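# Put the green pen upright in the pink cup

## Task

Get the green pen standing inside the pink cup, with the cup still upright at the end and neither hand in contact with any loose object.

## Robot and tools

Robot: two arms, left_arm and right_arm, each ending in a five-finger hand (the left one is a mirror image of the right). Base positions in the scene frame: left_arm at (-0.038, +0.330, +0.044) m, right_arm at (+0.017, -0.236, 0) m, both facing almost straight along +x. A camera stand sits behind the arms. Loose objects may occasionally get a small nudge from outside.

Frames. Scene frame: origin at table height, halfway between the nominal bases; +z up, +x out over the table, left_arm toward +y. Table and the fixed cameras use it. Each arm reports its hand pose, velocities and Hand target in its own base frame. Offsets you send are along the axes of that arm's current Hand target. Hand point: a spot 0.05 m in front of the palm and 0.15 m from the wrist face. Its +z runs along straight fingers, +y points out of the palm, +x runs across the palm away from the thumb on the right hand but toward the thumb on the left hand. Straight fingertips reach 0.06 to 0.07 m past the point along +z, with finger centre lines 0.06 m behind it along -y. A wrist bracket on the little-finger side can strike things.

A row is 28 numbers, each in [-1, 1], always for both arms: left_arm dx, dy, dz, rx, ry, rz, then left hand little, ring, middle, index, thumb_bend, thumb_turn, force_limit, speed; then the same 14 for right_arm. The six pose numbers are an offset (not a pose) from the arm's Hand target as it stood when the action or move began, in that target's axes; 1.0 equals 0.6 m of travel or 180 degrees, and rx, ry, rz form a single rotation vector. All six zero means re-command the current Hand target; repeating an offset moves the hand further. Hand motor numbers are absolute targets: -1 open/straight, +1 closed; thumb_turn -1 beside the palm, +1 facing the fingers. force_limit maps -1..+1 to about 0..10 N at the fingertip (0..15 N for the two thumb motors). speed rises from near zero at -1 to full at +0.48 and above; full travel then takes 0.49 s. For a soft grip use speed -0.94 or lower. There is no no-change value: to keep a hand as is, resend the eight hand numbers you last sent it; before any were sent, use its hand_measured plus hand_force_limit and hand_speed.

Tools.
execute_actions(actions, cameras): actions is a list of actions; each action is up to 15 rows, one per 1/30 s step, lasting 0.5 s; a short action repeats its last row. Every row of one action counts from the same start pose. Empty actions list returns all camera images.
move(target, speed, blend, blocking, cameras): target is one 28-number row or a list of up to 15 rows, every row an offset from the same starting Hand targets (not chained). Hands go in straight lines; speed in m/s, 0.002 to 4.3, default 0.25 (rotation capped at double that in rad/s), one value or one per target. blend in m rounds corners of a list; 0 stops at each. A move lasts at least 0.5 s and is cut at 10 s. No obstacle avoidance. Hand numbers of later targets take effect once everything has come to rest there. blocking=false returns after about 0.5 s while motion continues. Result adds a move: line with the ending (done, off_target, moving, held, fault) and limits (paced = pose clipped, held = steps withheld). done means within 10 mm and 2 degrees; it says nothing about contact.
wait(seconds 0 to 10): lets time pass, arms holding; a running move keeps going.
stop(): brakes a running move; needs some distance.
zoom_image(camera, region [x0, y0, x1, y1] pixels, at most 504 by 504): enlarges part of that camera's newest image.
show_instructions(): shows the reference pages.
finished_scene(scene=1): ends for good.
Cameras: cam_high, cam_low, cam_left_wrist, cam_right_wrist, each 672x504.

Result lines: end_effector_position (m) and end_effector_quat_wxyz per arm in base frame; Hand target (what the next offsets start from, after a clip limiting orientation to 40 degrees from measured); Joint positions, Joint velocities (may read within noise or be omitted when still), Joint torques (include gravity; entries 3 and 4 wrap at ±28 N m). Hand lines list six values in motor order: hand_measured (positions), hand_stopped_by (moving, target, force, stalled, fault), hand_load_n (N at fingertip, positive when pushed open; near 0 after a lost grip), plus hand_force_limit and hand_speed. MOTOR HOT appears at 85 °C; OVER-TEMPERATURE FAULT means the arm has dropped for 30 to 60 s or longer.

Behaviour: arms track loosely and often rest 1 to 3 cm (up to 5 cm) short, usually low; a new command, even zeros, asks again, otherwise send the remaining gap as an offset. A loaded elbow may sag. Small turns can shift the hand point a lot. Grasp objects 0.035 to 0.065 m thick with the thumb turned opposite the fingers; handles down to about 0.025 m. A motor only starts when its target changes by 0.002 or more; closing stops at force_limit and then locks. To squeeze harder raise force_limit and send a more closed target; to release send a more open one.

Avoid: dropping the pen or cup, tipping the cup, anything leaving the table, fast swings or hard hits, pressing far past contact, letting the two hands touch or grip each other, paths near an arm's own base, long stretched holds or pushing at unreachable poses (heat), overloading fingers, and any arm stop.

Each tool is called after "Request:" as a command line: name --argument value for each argument, lists and objects as JSON in quotes; but a table of rows of numbers goes row by row, as --pt "numbers of a row", without its own name.

Reference images:

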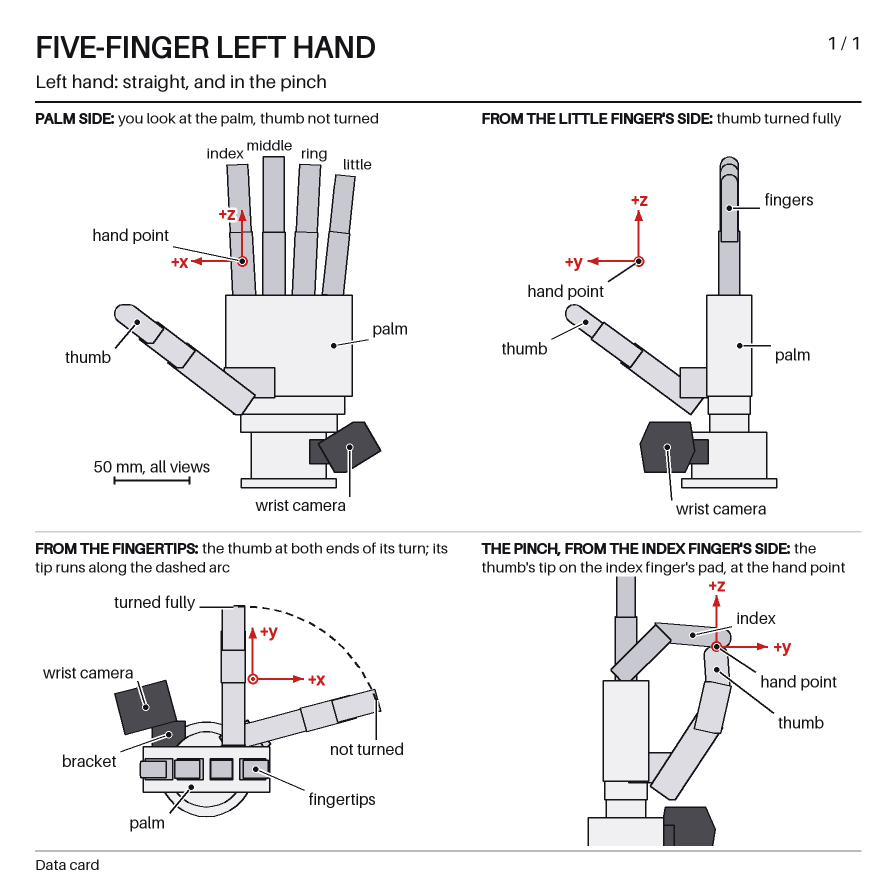

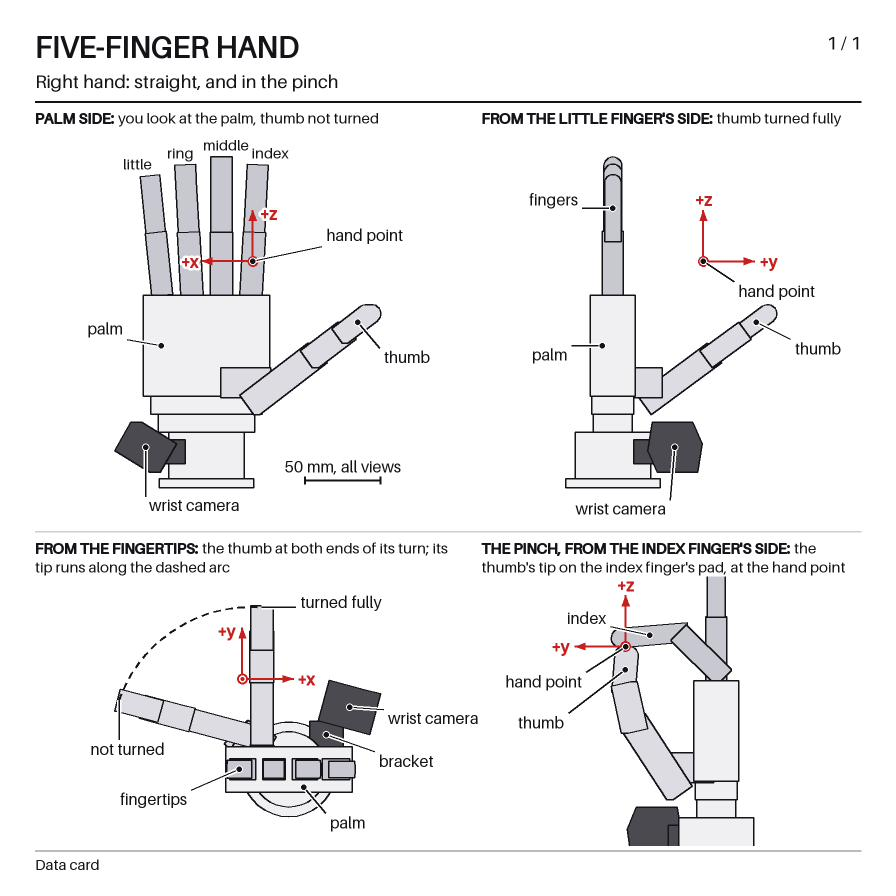

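## Session

Request:
execute_actions --actions '[]'

Scene clock: 0.00 s.
left_arm: end_effector_position=(+0.1052, +0.1996, +0.2994) hand_measured=(-1.000, -1.000, -1.000, -1.000, -1.000, -1.000) hand_load_n=(+0.0, +0.0, +0.0, +0.0, +0.0, +0.0) hand_stopped_by=(target, target, target, target, target, target) hand_force_limit=0.00 hand_speed=-0.80 end_effector_quat_wxyz=(+0.130, -0.260, +0.932, +0.218) | right_arm: end_effector_position=(+0.1965, -0.4367, +0.3320) hand_measured=(-1.000, -1.000, -1.000, -1.000, -1.000, -1.000) hand_load_n=(+0.0, +0.0, +0.0, +0.0, +0.0, +0.0) hand_stopped_by=(target, target, target, target, target, target) hand_force_limit=0.00 hand_speed=-0.80 end_effector_quat_wxyz=(+0.145, +0.180, +0.715, -0.660)
Joint positions: left_arm=[0.497 0.663 0.958 -1.496 -0.363 1.591] | right_arm=[-1.027 0.893 0.705 0.083 0.571 0.52]
Joint velocities: within noise
Joint torques (N m): no reading
Heat: left arm: hottest wrist pitch 35 °C; right arm: hottest elbow 37 °C.
Hand target: left_arm +0.1079, +0.2010, +0.3087; +0.141, -0.262, +0.929, +0.220 | right_arm +0.1984, -0.4398, +0.3507; +0.154, +0.183, +0.705, -0.668

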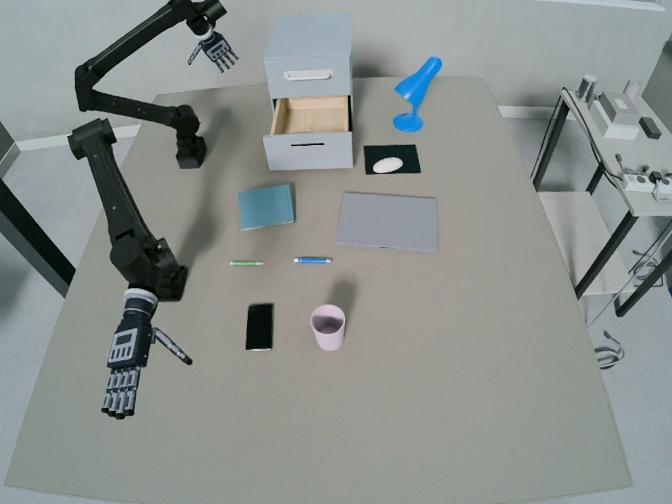

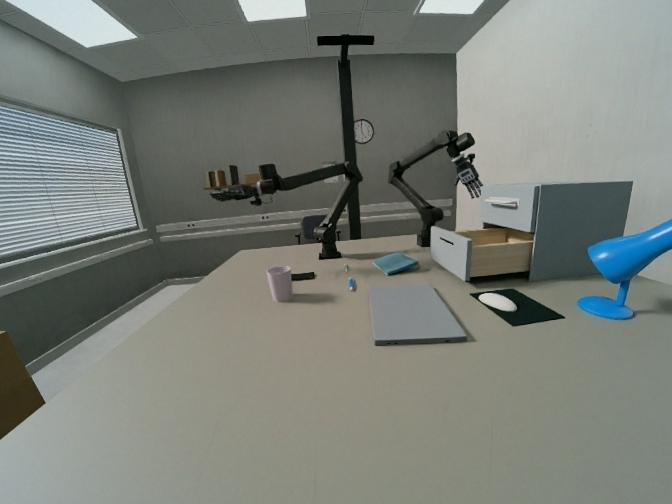

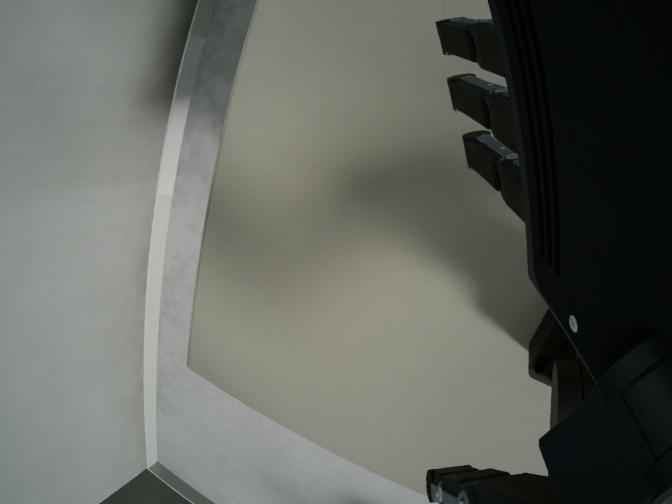

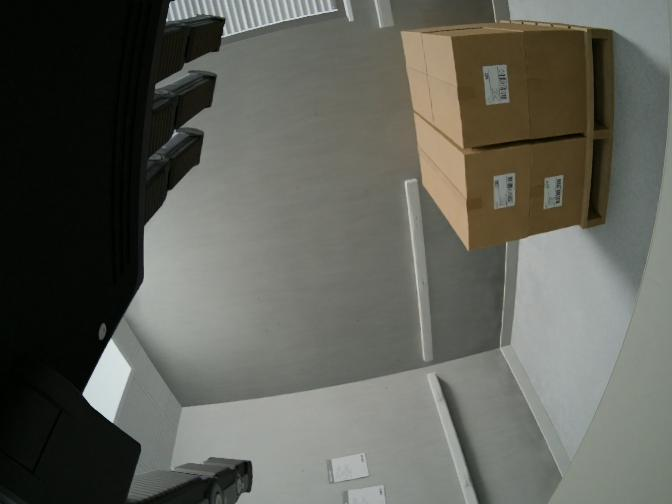

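Request:
zoom_image --camera "cam_high" --region '[200, 220, 400, 370]'

Request:
zoom_image --camera "cam_low" --region '[240, 220, 460, 350]'

Request:
zoom_image --camera "cam_high" --region '[60, 80, 260, 320]'

Scaled by 2.520.

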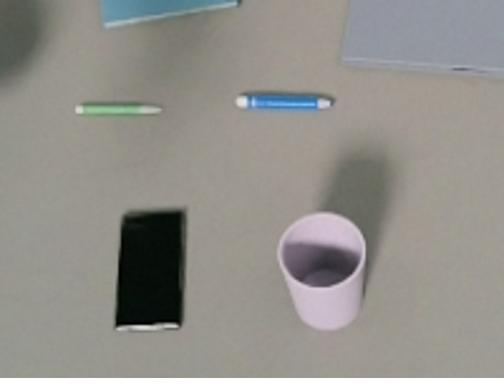

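Scaled by 2.291.

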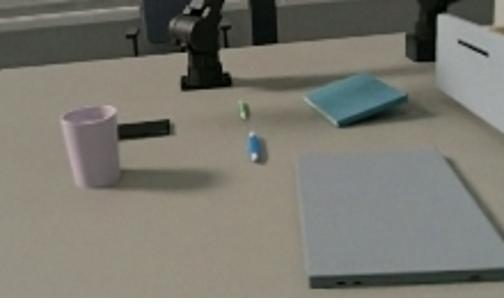

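Scaled by 2.100.

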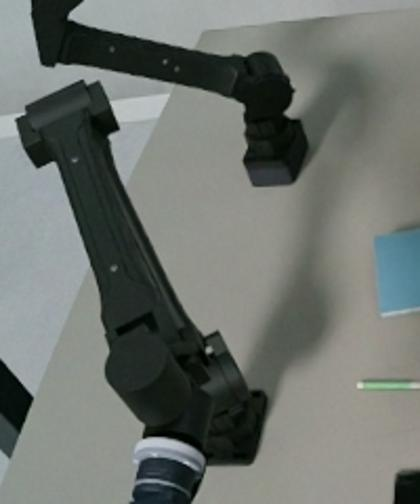

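Request:
move --pt "-0.0307 -0.1623 -0.1872 0.104 0.038 0.017 -1 -1 -1 -1 -1 -1 0 -0.8 0 0 0 0 0 0 -1 -1 -1 -1 -1 -1 0 -0.8" --pt "-0.0140 -0.4857 -0.2812 0.285 0.103 0.047 -1 -1 -1 -1 -1 -1 0 -0.8 0 0 0 0 0 0 -1 -1 -1 -1 -1 -1 0 -0.8" --pt "0.1547 -0.9122 -0.2500 0.5183 0.1880 0.0848 -1 -1 -1 -1 -1 -1 0 -0.8 0 0 0 0 0 0 -1 -1 -1 -1 -1 -1 0 -0.8" --blend '[0.05,0.05,0]' --speed 0.3 --cameras '["all"]'

Scene clock: 430.60 s.
left_arm: end_effector_position=(+0.3106, -0.3258, +0.2183) hand_measured=(-1.000, -1.000, -1.000, -1.000, -1.000, -1.000) hand_load_n=(+0.0, +0.0, +0.0, +0.0, +0.0, -0.5) hand_stopped_by=(target, target, target, target, target, target) hand_force_limit=0.00 hand_speed=-0.80 end_effector_quat_wxyz=(+0.010, -0.019, +0.820, -0.571) | right_arm: end_effector_position=(+0.1965, -0.4367, +0.3320) hand_measured=(-1.000, -1.000, -1.000, -1.000, -1.000, -1.000) hand_load_n=(+0.0, +0.0, +0.0, +0.0, +0.0, +0.0) hand_stopped_by=(target, target, target, target, target, target) hand_force_limit=0.00 hand_speed=-0.80 end_effector_quat_wxyz=(+0.145, +0.180, +0.715, -0.660)
Joint positions: left_arm=[-0.452 1.211 0.888 -0.34 0.972 0.568] | right_arm=[-1.027 0.893 0.705 0.083 0.571 0.52]
Joint torques (N m): left_arm=[-1.67 -5.13 7.72 2.14 0.46 -0.05] | right_arm=[0.32 -5.3 10.13 2.15 0.11 0.01]
Heat: left arm: hottest elbow 39 °C; right arm: hottest elbow 47 °C.
Hand target: left_arm +0.3100, -0.3299, +0.2196; +0.011, -0.016, +0.819, -0.574 | right_arm +0.1984, -0.4398, +0.3507; +0.154, +0.183, +0.705, -0.668
Off the commanded pose: left_arm 0.004 m, 0 deg | right_arm 0.019 m, 2 deg.
move: off_target (right_arm)

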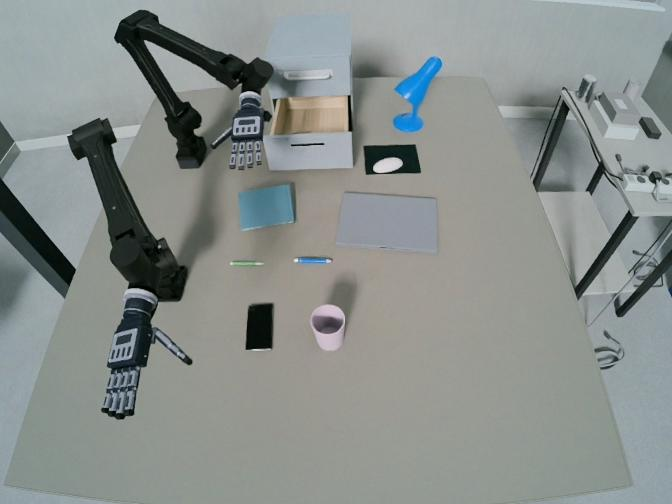

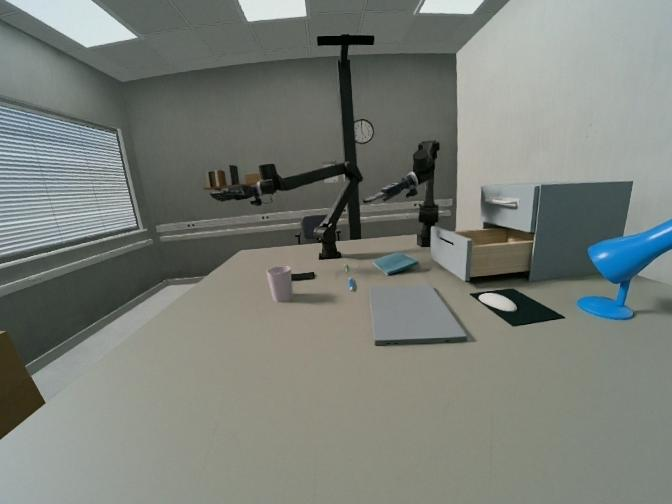

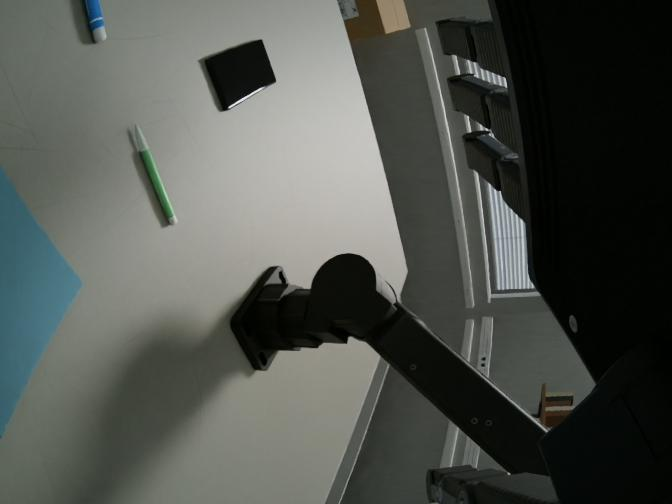

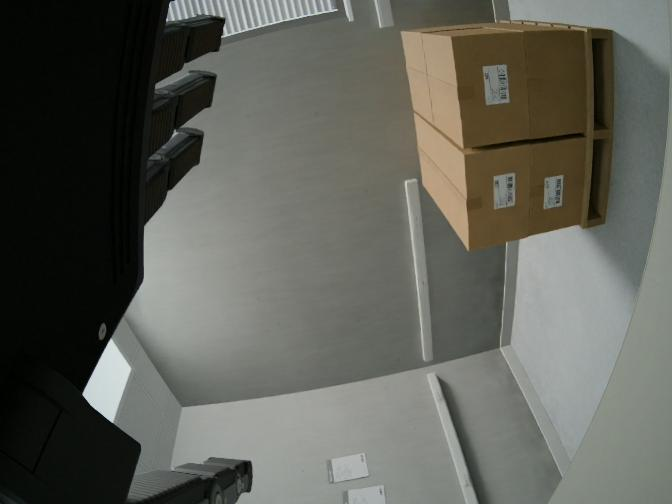

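Request:
move --target '[0.006,0.131,0.225,0,0,0,-1,-1,0,0,0,1,0,0,0,0,0,0,0,0,-1,-1,-1,-1,-1,-1,0,-0.8]' --cameras '["cam_high","cam_low","cam_left_wrist"]'

Scene clock: 454.37 s.
left_arm: end_effector_position=(+0.3075, -0.4241, +0.0971) hand_measured=(-1.000, -1.000, +0.000, +0.000, +0.000, +1.000) hand_load_n=(+0.0, +0.0, +0.0, -0.5, +0.0, +0.0) hand_stopped_by=(target, target, target, target, target, target) hand_force_limit=0.00 hand_speed=0.00 end_effector_quat_wxyz=(+0.008, -0.018, +0.822, -0.570) | right_arm: end_effector_position=(+0.1965, -0.4367, +0.3320) hand_measured=(-1.000, -1.000, -1.000, -1.000, -1.000, -1.000) hand_load_n=(+0.0, +0.0, +0.0, +0.0, +0.0, +0.0) hand_stopped_by=(target, target, target, target, target, target) hand_force_limit=0.00 hand_speed=-0.80 end_effector_quat_wxyz=(+0.145, +0.180, +0.715, -0.660)
Joint positions: left_arm=[-0.666 1.528 0.804 0.198 0.796 0.386] | right_arm=[-1.027 0.893 0.705 0.083 0.571 0.52]
Joint torques (N m): left_arm=[-1.38 -7.53 7.17 2.41 0.26 -0.06] | right_arm=[0.03 -5.07 10.32 2.25 0.11 0.03]
Heat: left arm: hottest elbow 38 °C; right arm: hottest elbow 47 °C.
Hand target: left_arm +0.3100, -0.4301, +0.0996; +0.011, -0.016, +0.819, -0.574 | right_arm +0.1984, -0.4398, +0.3507; +0.154, +0.183, +0.705, -0.668
Off the commanded pose: left_arm 0.007 m, 1 deg | right_arm 0.019 m, 2 deg.
move: off_target (right_arm)
Images, in order (width x height): cam_high 672x504, cam_low 672x504, cam_left_wrist 672x504.

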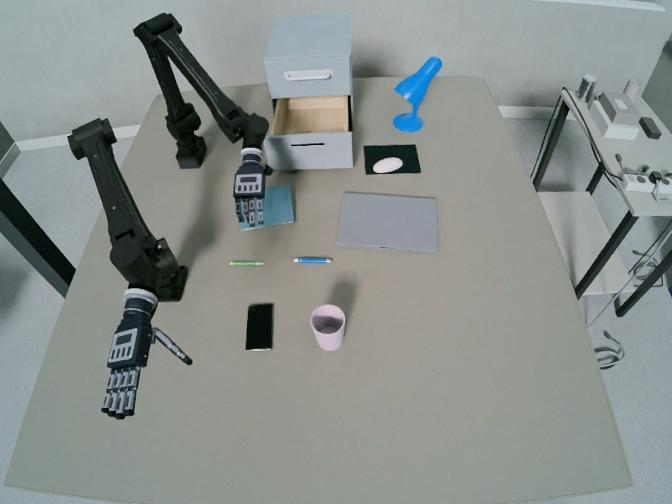

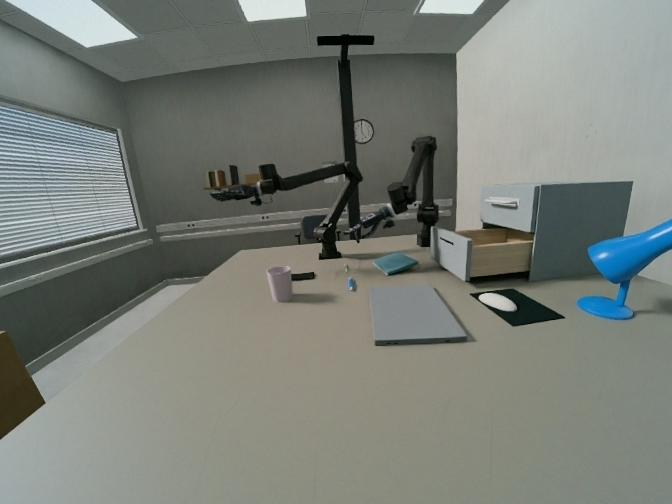

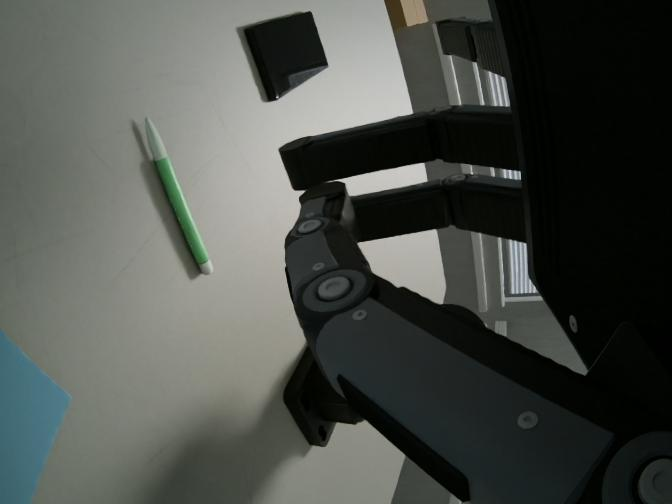

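Request:
move --target '[0.0017,0.0907,0.1705,0.0556,0.0204,0.0074,-1,-1,-0.1,-0.1,-0.15,1,0,0,0,0,0,0,0,0,-1,-1,-1,-1,-1,-1,0,-0.8]' --speed 0.2 --cameras '["cam_high","cam_left_wrist"]'

Scene clock: 556.03 s.
left_arm: end_effector_position=(+0.3068, -0.4969, +0.0089) hand_measured=(-1.000, -1.000, -0.100, -0.100, -0.150, +1.000) hand_load_n=(+0.0, +0.0, +0.0, +0.0, +0.0, +0.0) hand_stopped_by=(target, target, target, target, target, target) hand_force_limit=0.00 hand_speed=0.00 end_effector_quat_wxyz=(-0.010, +0.007, +0.772, -0.635) | right_arm: end_effector_position=(+0.1965, -0.4367, +0.3320) hand_measured=(-1.000, -1.000, -1.000, -1.000, -1.000, -1.000) hand_load_n=(+0.0, +0.0, -0.5, +0.0, +0.0, +0.0) hand_stopped_by=(target, target, target, target, target, target) hand_force_limit=0.00 hand_speed=-0.80 end_effector_quat_wxyz=(+0.145, +0.180, +0.715, -0.660)
Joint positions: left_arm=[-0.748 1.922 0.845 0.789 0.827 0.208] | right_arm=[-1.027 0.893 0.705 0.083 0.571 0.52]
Joint torques (N m): left_arm=[-2.08 -9.76 6.6 2.62 0.27 -0.06] | right_arm=[0.44 -5.07 10.24 2.19 0.1 0.03]
Heat: left arm: hottest elbow 36 °C; right arm: hottest elbow 47 °C.
Hand target: left_arm +0.3121, -0.5076, +0.0136; -0.007, +0.013, +0.766, -0.643 | right_arm +0.1984, -0.4398, +0.3507; +0.154, +0.183, +0.705, -0.668
Off the commanded pose: left_arm 0.013 m, 1 deg | right_arm 0.019 m, 2 deg.
move: off_target (left_arm, right_arm)
Images, in order (width x height): cam_high 672x504, cam_left_wrist 672x504.

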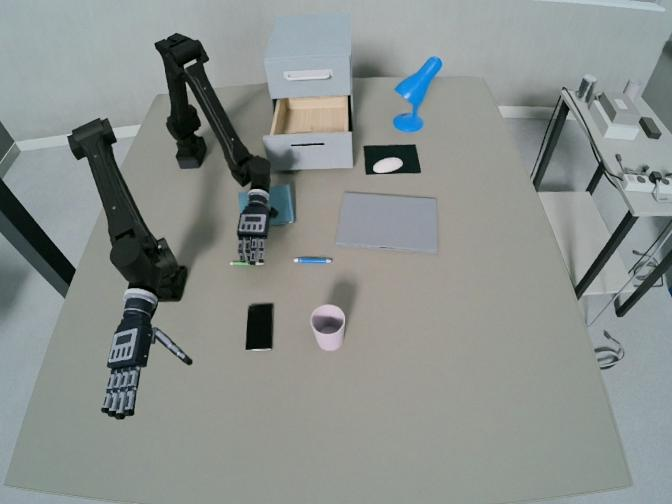

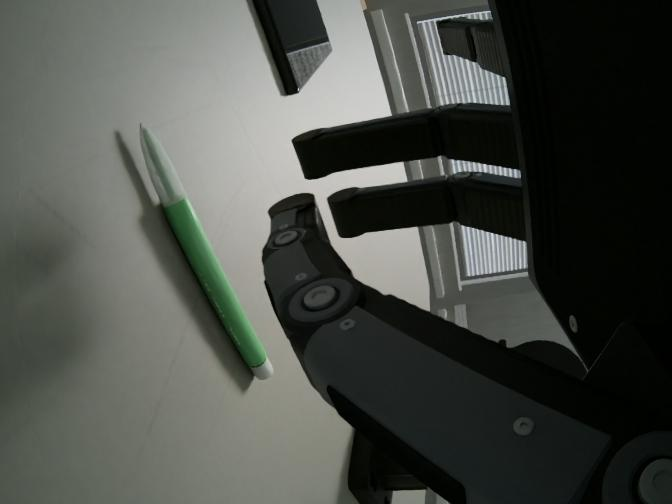

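Request:
move --target '[0,0,0,0,0,0,-1,-1,0.6,0.6,-0.15,1,-0.6,-0.5,0,0,0,0,0,0,-1,-1,-1,-1,-1,-1,0,-0.8]' --cameras '["cam_left_wrist"]'

Scene clock: 612.27 s.
left_arm: end_effector_position=(+0.3068, -0.4969, +0.0089) hand_measured=(-1.000, -1.000, +0.258, +0.262, -0.150, +1.000) hand_load_n=(-0.5, +0.0, +15.5, +4.5, +1.5, +0.0) hand_stopped_by=(target, target, force, force, target, target) hand_force_limit=-0.60 hand_speed=-0.50 end_effector_quat_wxyz=(-0.011, +0.007, +0.772, -0.635) | right_arm: end_effector_position=(+0.1965, -0.4367, +0.3320) hand_measured=(-1.000, -1.000, -1.000, -1.000, -1.000, -1.000) hand_load_n=(+0.0, +0.0, +0.0, +0.0, +0.0, -0.5) hand_stopped_by=(target, target, target, target, target, target) hand_force_limit=0.00 hand_speed=-0.80 end_effector_quat_wxyz=(+0.145, +0.180, +0.715, -0.660)
Joint positions: left_arm=[-0.748 1.922 0.845 0.789 0.827 0.206] | right_arm=[-1.027 0.893 0.705 0.083 0.571 0.52]
Joint torques (N m): left_arm=[-1.67 -9.82 6.54 2.58 0.3 -0.02] | right_arm=[-0.03 -5.25 10.09 2.3 0.09 0.02]
Heat: left arm: hottest elbow 36 °C; right arm: hottest elbow 48 °C.
Hand target: left_arm +0.3121, -0.5076, +0.0136; -0.007, +0.013, +0.766, -0.643 | right_arm +0.1984, -0.4398, +0.3507; +0.154, +0.183, +0.705, -0.668
Off the commanded pose: left_arm 0.013 m, 1 deg | right_arm 0.019 m, 2 deg.
move: off_target (left_arm, right_arm)
Images, in order (width x height): cam_left_wrist 672x504.

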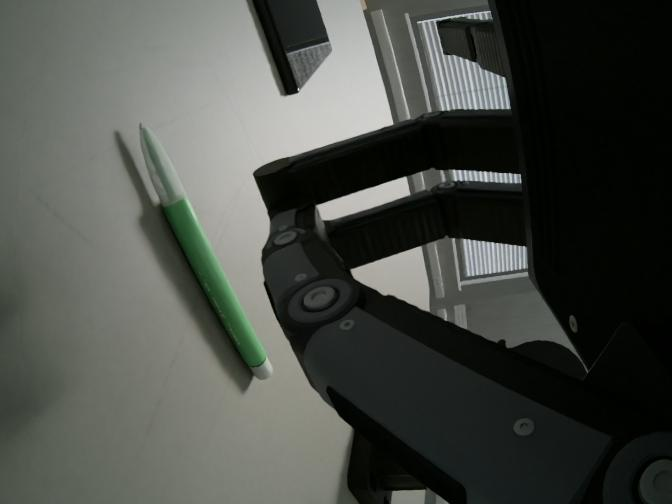

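Request:
move --target '[-0.0133,0.05,-0.0158,0,0,0,-1,-1,-0.15,-0.15,-0.15,1,-0.6,0,0,0,0,0,0,0,-1,-1,-1,-1,-1,-1,0,-0.8]' --cameras '["cam_left_wrist"]' --speed 0.1

Scene clock: 635.40 s.
left_arm: end_effector_position=(+0.3099, -0.4887, -0.0167) hand_measured=(-1.000, -1.000, -0.150, -0.150, -0.150, +1.000) hand_load_n=(+0.0, +0.0, +0.0, +0.0, +0.0, +0.0) hand_stopped_by=(target, target, target, target, target, target) hand_force_limit=-0.60 hand_speed=0.00 end_effector_quat_wxyz=(-0.017, +0.007, +0.771, -0.636) | right_arm: end_effector_position=(+0.1965, -0.4367, +0.3320) hand_measured=(-1.000, -1.000, -1.000, -1.000, -1.000, -1.000) hand_load_n=(+0.0, +0.0, +0.0, +0.0, +0.0, +0.0) hand_stopped_by=(target, target, target, target, target, target) hand_force_limit=0.00 hand_speed=-0.80 end_effector_quat_wxyz=(+0.145, +0.180, +0.715, -0.660)
Joint positions: left_arm=[-0.727 1.992 0.845 0.853 0.858 0.206] | right_arm=[-1.027 0.893 0.705 0.083 0.571 0.52]
Joint torques (N m): left_arm=[-0.85 -9.76 5.65 2.55 0.42 0.11] | right_arm=[-0.09 -5.71 10.15 2.24 0.09 0.01]
Heat: left arm: hottest elbow 36 °C; right arm: hottest elbow 48 °C.
Hand target: left_arm +0.3207, -0.4932, -0.0143; -0.007, +0.013, +0.766, -0.643 | right_arm +0.1984, -0.4398, +0.3507; +0.154, +0.183, +0.705, -0.668
Off the commanded pose: left_arm 0.012 m, 2 deg | right_arm 0.019 m, 2 deg.
move: off_target (left_arm, right_arm)
Images, in order (width x height): cam_left_wrist 672x504.

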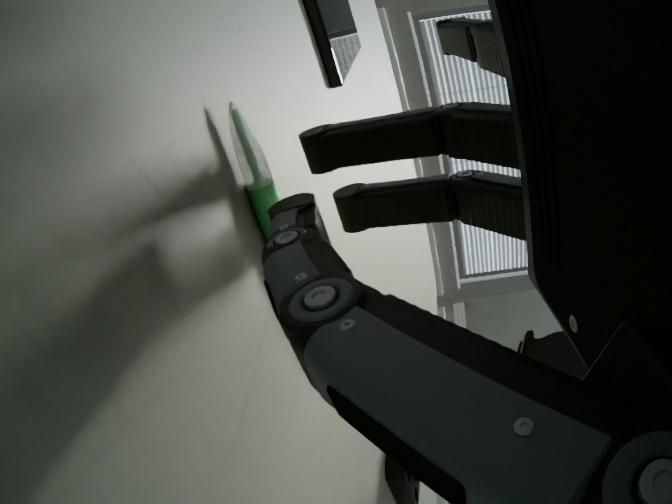

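Request:
move --target '[-0.0083,0.02,-0.010,0,0,0,-1,-1,-0.15,-0.15,-0.15,1,-0.6,0,0,0,0,0,0,0,-1,-1,-1,-1,-1,-1,0,-0.8]' --cameras '["cam_left_wrist"]' --speed 0.05

Scene clock: 662.97 s.
left_arm: end_effector_position=(+0.3142, -0.4820, -0.0263) hand_measured=(-1.000, -1.000, -0.150, -0.150, -0.150, +1.000) hand_load_n=(+0.0, +0.0, +0.0, +0.0, +0.0, +0.0) hand_stopped_by=(target, target, target, target, target, target) hand_force_limit=-0.60 hand_speed=0.00 end_effector_quat_wxyz=(-0.018, +0.007, +0.771, -0.637) | right_arm: end_effector_position=(+0.1965, -0.4367, +0.3320) hand_measured=(-1.000, -1.000, -1.000, -1.000, -1.000, -1.000) hand_load_n=(+0.0, +0.0, +0.0, +0.0, +0.0, +0.0) hand_stopped_by=(target, target, target, target, target, target) hand_force_limit=0.00 hand_speed=-0.80 end_effector_quat_wxyz=(+0.145, +0.180, +0.715, -0.660)
Joint positions: left_arm=[-0.71 2.017 0.845 0.874 0.877 0.213] | right_arm=[-1.027 0.893 0.705 0.083 0.571 0.52]
Joint torques (N m): left_arm=[-0.73 -9.88 5.35 2.51 0.4 0.11] | right_arm=[0.32 -5.19 10.28 2.26 0.1 0.02]
Heat: left arm: hottest elbow 36 °C; right arm: hottest elbow 48 °C.
Hand target: left_arm +0.3258, -0.4855, -0.0251; -0.007, +0.013, +0.766, -0.643 | right_arm +0.1984, -0.4398, +0.3507; +0.154, +0.183, +0.705, -0.668
Off the commanded pose: left_arm 0.012 m, 2 deg | right_arm 0.019 m, 2 deg.
move: off_target (left_arm, right_arm)
Images, in order (width x height): cam_left_wrist 672x504.

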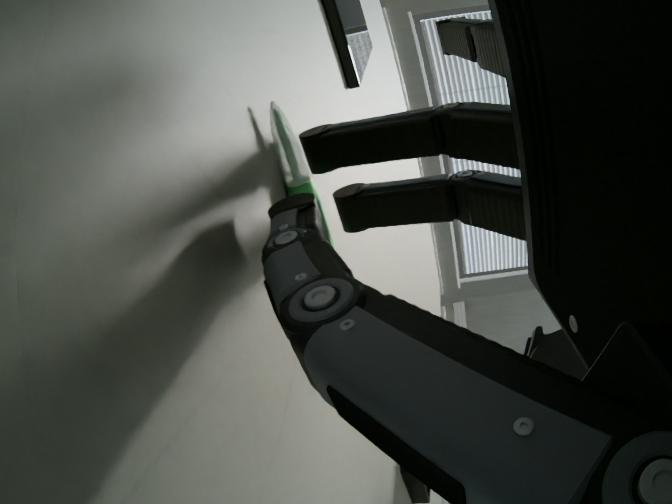

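Request:
zoom_image --camera "cam_left_wrist" --region '[200, 80, 380, 320]'

Request:
zoom_image --camera "cam_high" --region '[200, 180, 320, 290]'

Scaled by 2.100 from the camera's 672x504 image, which has a finer 960x720 frame.

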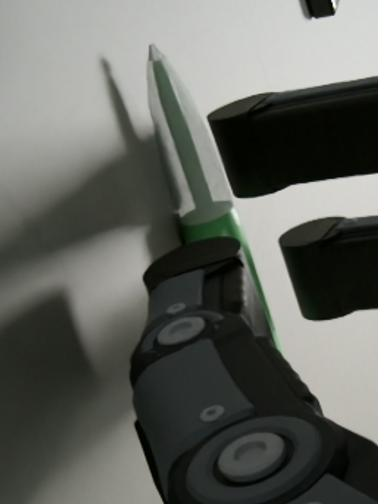

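This scene's latest camera images include none from cam_high. They are from: cam_left_wrist. cam_high's image comes with the result of a call that names it in "cameras".

Request:
move --target '[0,0,0,0,0,0,-1,-1,0.4,0.4,-0.15,1,-0.4,-0.9,0,0,0,0,0,0,-1,-1,-1,-1,-1,-1,0,-0.8]' --cameras '["cam_left_wrist"]' --speed 0.05

Scene clock: 730.17 s.
left_arm: end_effector_position=(+0.3142, -0.4822, -0.0257) hand_measured=(-1.000, -1.000, +0.166, +0.258, -0.150, +1.000) hand_load_n=(+0.0, +0.0, +0.0, +4.5, +1.0, +0.0) hand_stopped_by=(target, target, force, force, target, target) hand_force_limit=-0.40 hand_speed=-0.90 end_effector_quat_wxyz=(-0.018, +0.008, +0.770, -0.638) | right_arm: end_effector_position=(+0.1965, -0.4367, +0.3320) hand_measured=(-1.000, -1.000, -1.000, -1.000, -1.000, -1.000) hand_load_n=(+0.0, +0.0, +0.0, +0.0, +0.0, +0.0) hand_stopped_by=(target, target, target, target, target, target) hand_force_limit=0.00 hand_speed=-0.80 end_effector_quat_wxyz=(+0.145, +0.180, +0.715, -0.660)
Joint positions: left_arm=[-0.71 2.017 0.845 0.877 0.878 0.213] | right_arm=[-1.027 0.893 0.705 0.083 0.571 0.52]
Joint torques (N m): left_arm=[-0.56 -9.64 5.48 2.41 0.38 0.14] | right_arm=[0.09 -5.36 10.26 2.19 0.11 0.01]
Heat: left arm: hottest elbow 35 °C; right arm: hottest elbow 48 °C.
Hand target: left_arm +0.3258, -0.4855, -0.0251; -0.007, +0.013, +0.766, -0.643 | right_arm +0.1984, -0.4398, +0.3507; +0.154, +0.183, +0.705, -0.668
Off the commanded pose: left_arm 0.012 m, 2 deg | right_arm 0.019 m, 2 deg.
move: off_target (left_arm, right_arm)
Images, in order (width x height): cam_left_wrist 672x504.

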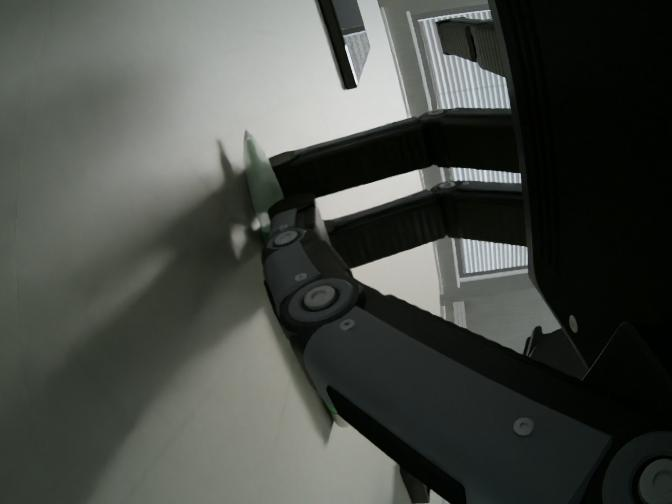

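Request:
zoom_image --camera "cam_left_wrist" --region '[180, 100, 400, 460]'

Scaled by 1.400 from the camera's 672x504 image, which has a finer 960x720 frame.

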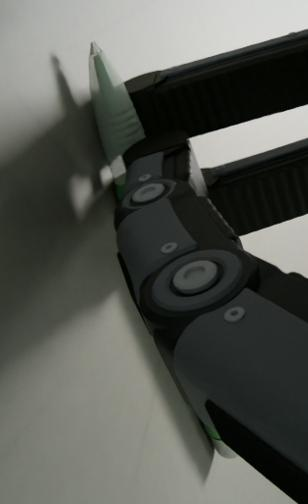

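Request:
move --pt "0 -0.0246 -0.0047 0 0 0 -1 -1 -0.2 -0.2 -0.15 1 -0.4 0 0 0 0 0 0 0 -1 -1 -1 -1 -1 -1 0 -0.8" --pt "0 -0.0153 -0.0539 0 0.0328 0.0062 -1 -1 -0.2 -0.2 -0.15 1 -0.4 0 0 0 0 0 0 0 -1 -1 -1 -1 -1 -1 0 -0.8" --pt "0 0.0093 -0.0492 0 0.0328 0.0062 -1 -1 -0.2 -0.2 -0.15 1 -0.4 0 0 0 0 0 0 0 -1 -1 -1 -1 -1 -1 0 -0.8" --cameras '["cam_left_wrist","cam_high"]' --speed 0.1

Scene clock: 821.27 s.
left_arm: end_effector_position=(+0.3153, -0.4507, -0.0266) hand_measured=(-1.000, -1.000, -0.200, -0.200, -0.150, +1.000) hand_load_n=(+0.0, +0.0, +0.0, +0.0, +0.0, +0.0) hand_stopped_by=(target, target, target, target, target, target) hand_force_limit=-0.40 hand_speed=0.00 end_effector_quat_wxyz=(-0.052, +0.045, +0.769, -0.636) | right_arm: end_effector_position=(+0.1965, -0.4367, +0.3320) hand_measured=(-1.000, -1.000, -1.000, -1.000, -1.000, -1.000) hand_load_n=(+0.0, +0.0, +0.0, +0.0, +0.5, +0.0) hand_stopped_by=(target, target, target, target, target, target) hand_force_limit=0.00 hand_speed=-0.80 end_effector_quat_wxyz=(+0.145, +0.180, +0.715, -0.660)
Joint positions: left_arm=[-0.639 2.004 0.845 0.781 1.041 0.307] | right_arm=[-1.027 0.893 0.705 0.083 0.571 0.52]
Joint torques (N m): left_arm=[-0.67 -9.64 5.78 2.37 0.48 0.14] | right_arm=[0.32 -5.07 10.28 2.21 0.1 0.05]
Heat: left arm: hottest elbow 35 °C; right arm: hottest elbow 48 °C.
Hand target: left_arm +0.3268, -0.4554, -0.0254; -0.041, +0.054, +0.764, -0.642 | right_arm +0.1984, -0.4398, +0.3507; +0.154, +0.183, +0.705, -0.668
Off the commanded pose: left_arm 0.012 m, 2 deg | right_arm 0.019 m, 2 deg.
move: off_target (left_arm, right_arm)
Images, in order (width x height): cam_high 672x504, cam_left_wrist 672x504.

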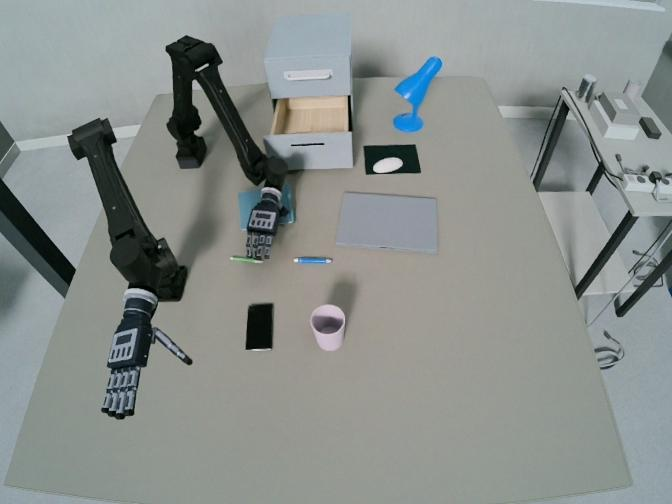

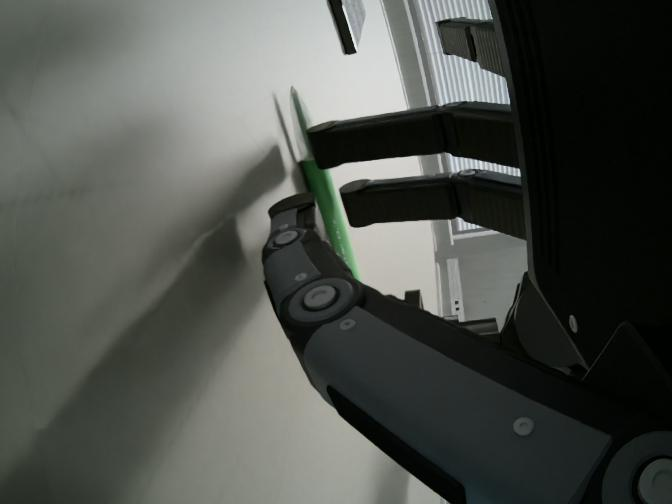

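Request:
move --pt "0 -0.0033 0.0147 0 0 0 -1 -1 -0.2 -0.2 -0.15 1 -0.4 0 0 0 0 0 0 0 -1 -1 -1 -1 -1 -1 0 -0.8" --pt "0 0.0065 0.0166 0 0 0 -1 -1 -0.2 -0.2 -0.15 1 -0.4 0 0 0 0 0 0 0 -1 -1 -1 -1 -1 -1 0 -0.8" --cameras '["cam_left_wrist"]' --speed 0.05

Scene clock: 888.33 s.
left_arm: end_effector_position=(+0.3219, -0.4553, -0.0308) hand_measured=(-1.000, -1.000, -0.200, -0.200, -0.150, +1.000) hand_load_n=(+0.0, +0.0, +0.0, +0.5, +0.0, +0.0) hand_stopped_by=(target, target, target, target, target, target) hand_force_limit=-0.40 hand_speed=0.00 end_effector_quat_wxyz=(-0.044, +0.047, +0.768, -0.638) | right_arm: end_effector_position=(+0.1965, -0.4367, +0.3320) hand_measured=(-1.000, -1.000, -1.000, -1.000, -1.000, -1.000) hand_load_n=(+0.0, +0.0, +0.0, +0.0, +0.0, +0.0) hand_stopped_by=(target, target, target, target, target, target) hand_force_limit=0.00 hand_speed=-0.80 end_effector_quat_wxyz=(+0.145, +0.180, +0.715, -0.660)
Joint positions: left_arm=[-0.64 2.025 0.861 0.802 1.031 0.307] | right_arm=[-1.027 0.893 0.705 0.083 0.571 0.52]
Joint torques (N m): left_arm=[-2.26 -9.41 5.55 2.45 0.23 0] | right_arm=[0.26 -5.71 10.33 2.19 0.11 0.02]
Heat: left arm: hottest elbow 35 °C; right arm: hottest elbow 49 °C.
Hand target: left_arm +0.3255, -0.4645, -0.0311; -0.041, +0.054, +0.764, -0.641 | right_arm +0.1984, -0.4398, +0.3507; +0.154, +0.183, +0.705, -0.668
Off the commanded pose: left_arm 0.010 m, 1 deg | right_arm 0.019 m, 2 deg.
move: off_target (right_arm)
Images, in order (width x height): cam_left_wrist 672x504.

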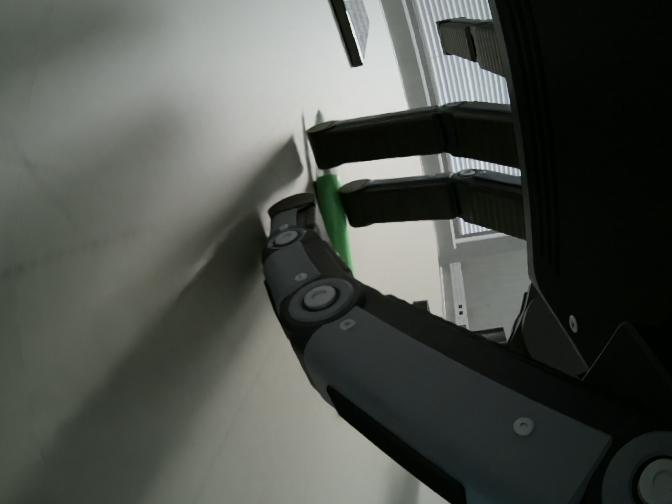

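Request:
zoom_image --camera "cam_left_wrist" --region '[240, 90, 400, 300]'

Scaled by 2.400 from the camera's 672x504 image, which has a finer 960x720 frame.

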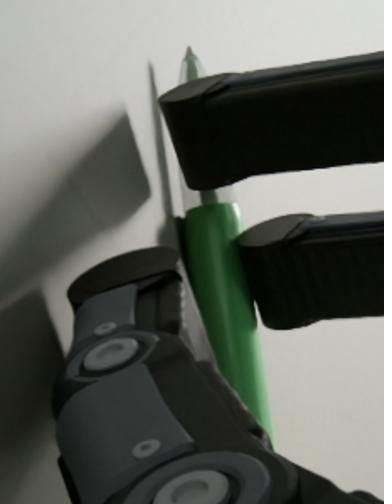

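Request:
move --target '[0,0.0082,0.0016,0,0,0,-1,-1,-0.2,-0.2,-0.15,1,-0.4,0,0,0,0,0,0,0,-1,-1,-1,-1,-1,-1,0,-0.8]' --cameras '["cam_left_wrist"]' --speed 0.05

Request:
zoom_image --camera "cam_left_wrist" --region '[240, 90, 400, 300]'

Scene clock: 956.40 s.
left_arm: end_effector_position=(+0.3234, -0.4569, -0.0311) hand_measured=(-1.000, -1.000, -0.200, -0.200, -0.150, +1.000) hand_load_n=(+0.0, +0.0, +0.0, +0.5, +0.0, +0.0) hand_stopped_by=(target, target, target, target, target, target) hand_force_limit=-0.40 hand_speed=0.00 end_effector_quat_wxyz=(-0.041, +0.050, +0.766, -0.640) | right_arm: end_effector_position=(+0.1965, -0.4367, +0.3320) hand_measured=(-1.000, -1.000, -1.000, -1.000, -1.000, -1.000) hand_load_n=(+0.0, +0.0, -0.5, +0.0, +0.0, +0.0) hand_stopped_by=(target, target, target, target, target, target) hand_force_limit=0.00 hand_speed=-0.80 end_effector_quat_wxyz=(+0.145, +0.180, +0.715, -0.660)
Joint positions: left_arm=[-0.641 2.031 0.864 0.815 1.031 0.307] | right_arm=[-1.027 0.893 0.705 0.083 0.571 0.52]
Joint torques (N m): left_arm=[-1.79 -9.76 5.46 2.15 0.24 0] | right_arm=[0.62 -5.48 10.21 2.17 0.11 0.02]
Heat: left arm: hottest elbow 35 °C; right arm: hottest elbow 49 °C.
Hand target: left_arm +0.3256, -0.4647, -0.0360; -0.041, +0.054, +0.764, -0.641 | right_arm +0.1984, -0.4398, +0.3507; +0.154, +0.183, +0.705, -0.668
Off the commanded pose: left_arm 0.009 m, 0 deg | right_arm 0.019 m, 2 deg.
move: off_target (right_arm)
Images, in order (width x height): cam_left_wrist 672x504.

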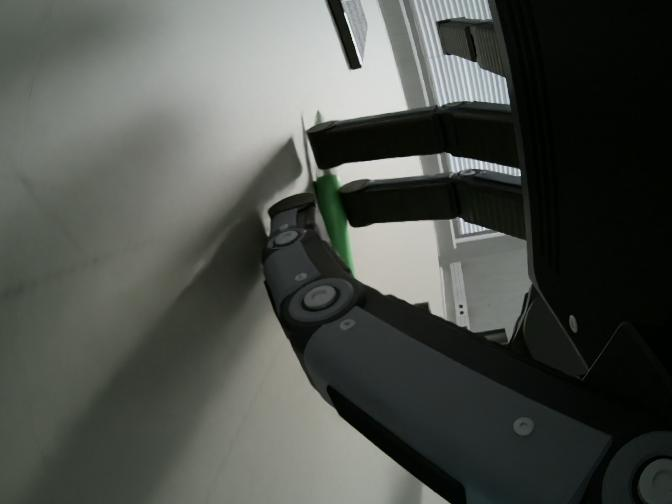

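Scaled by 2.400 from the camera's 672x504 image, which has a finer 960x720 frame.

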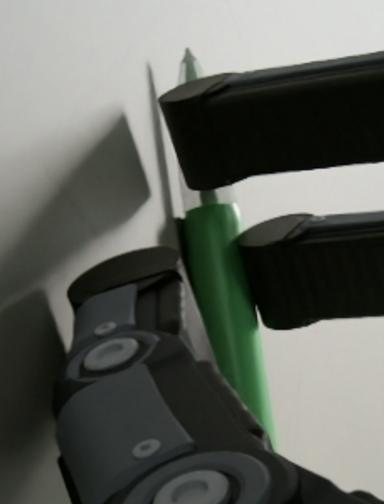

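Request:
move --target '[0,-0.0282,-0.0053,0,0,0,-1,-1,-0.2,-0.2,-0.15,1,-0.4,0,0,0,0,0,0,0,-1,-1,-1,-1,-1,-1,0,-0.8]' --cameras '["cam_left_wrist","cam_high"]' --speed 0.1

Request:
zoom_image --camera "cam_high" --region '[200, 180, 320, 290]'

Scene clock: 1000.23 s.
left_arm: end_effector_position=(+0.3225, -0.4562, -0.0293) hand_measured=(-1.000, -1.000, -0.200, -0.200, -0.150, +1.000) hand_load_n=(+0.0, +0.0, +0.0, +0.0, +0.0, +0.5) hand_stopped_by=(target, target, target, target, target, target) hand_force_limit=-0.40 hand_speed=0.00 end_effector_quat_wxyz=(-0.045, +0.046, +0.768, -0.638) | right_arm: end_effector_position=(+0.1965, -0.4367, +0.3320) hand_measured=(-1.000, -1.000, -1.000, -1.000, -1.000, -1.000) hand_load_n=(+0.0, +0.0, +0.0, +0.0, +0.0, -0.5) hand_stopped_by=(target, target, target, target, target, target) hand_force_limit=0.00 hand_speed=-0.80 end_effector_quat_wxyz=(+0.145, +0.180, +0.715, -0.660)
Joint positions: left_arm=[-0.641 2.023 0.864 0.794 1.031 0.306] | right_arm=[-1.027 0.893 0.705 0.083 0.571 0.52]
Joint torques (N m): left_arm=[-1.9 -12.1 5.16 1.47 0.25 -0.01] | right_arm=[0.03 -5.71 10.17 2.19 0.12 0.04]
Heat: left arm: hottest elbow 36 °C; right arm: hottest elbow 49 °C.
Hand target: left_arm +0.3255, -0.4644, -0.0189; -0.041, +0.054, +0.764, -0.641 | right_arm +0.1984, -0.4398, +0.3507; +0.154, +0.183, +0.705, -0.668
Off the commanded pose: left_arm 0.014 m, 1 deg | right_arm 0.019 m, 2 deg.
move: off_target (left_arm, right_arm)
Images, in order (width x height): cam_high 672x504, cam_left_wrist 672x504.

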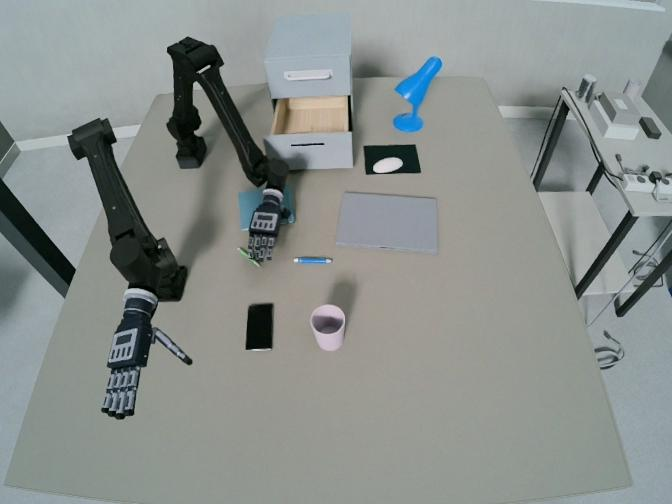

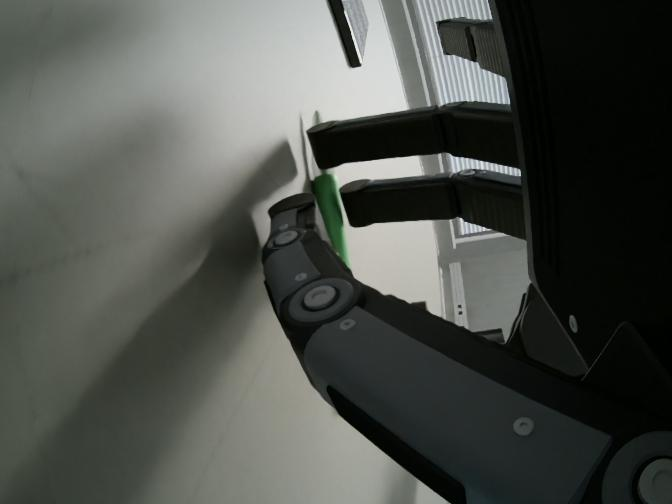

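Scaled by 4.200.

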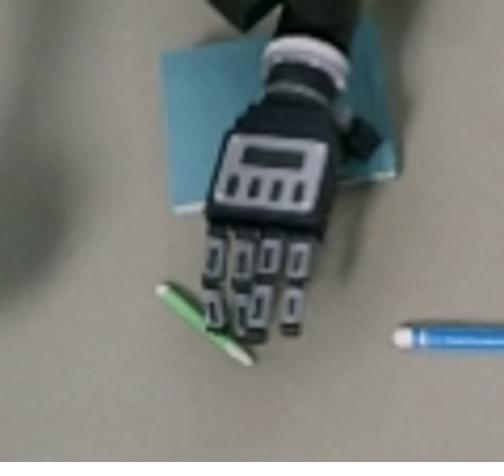

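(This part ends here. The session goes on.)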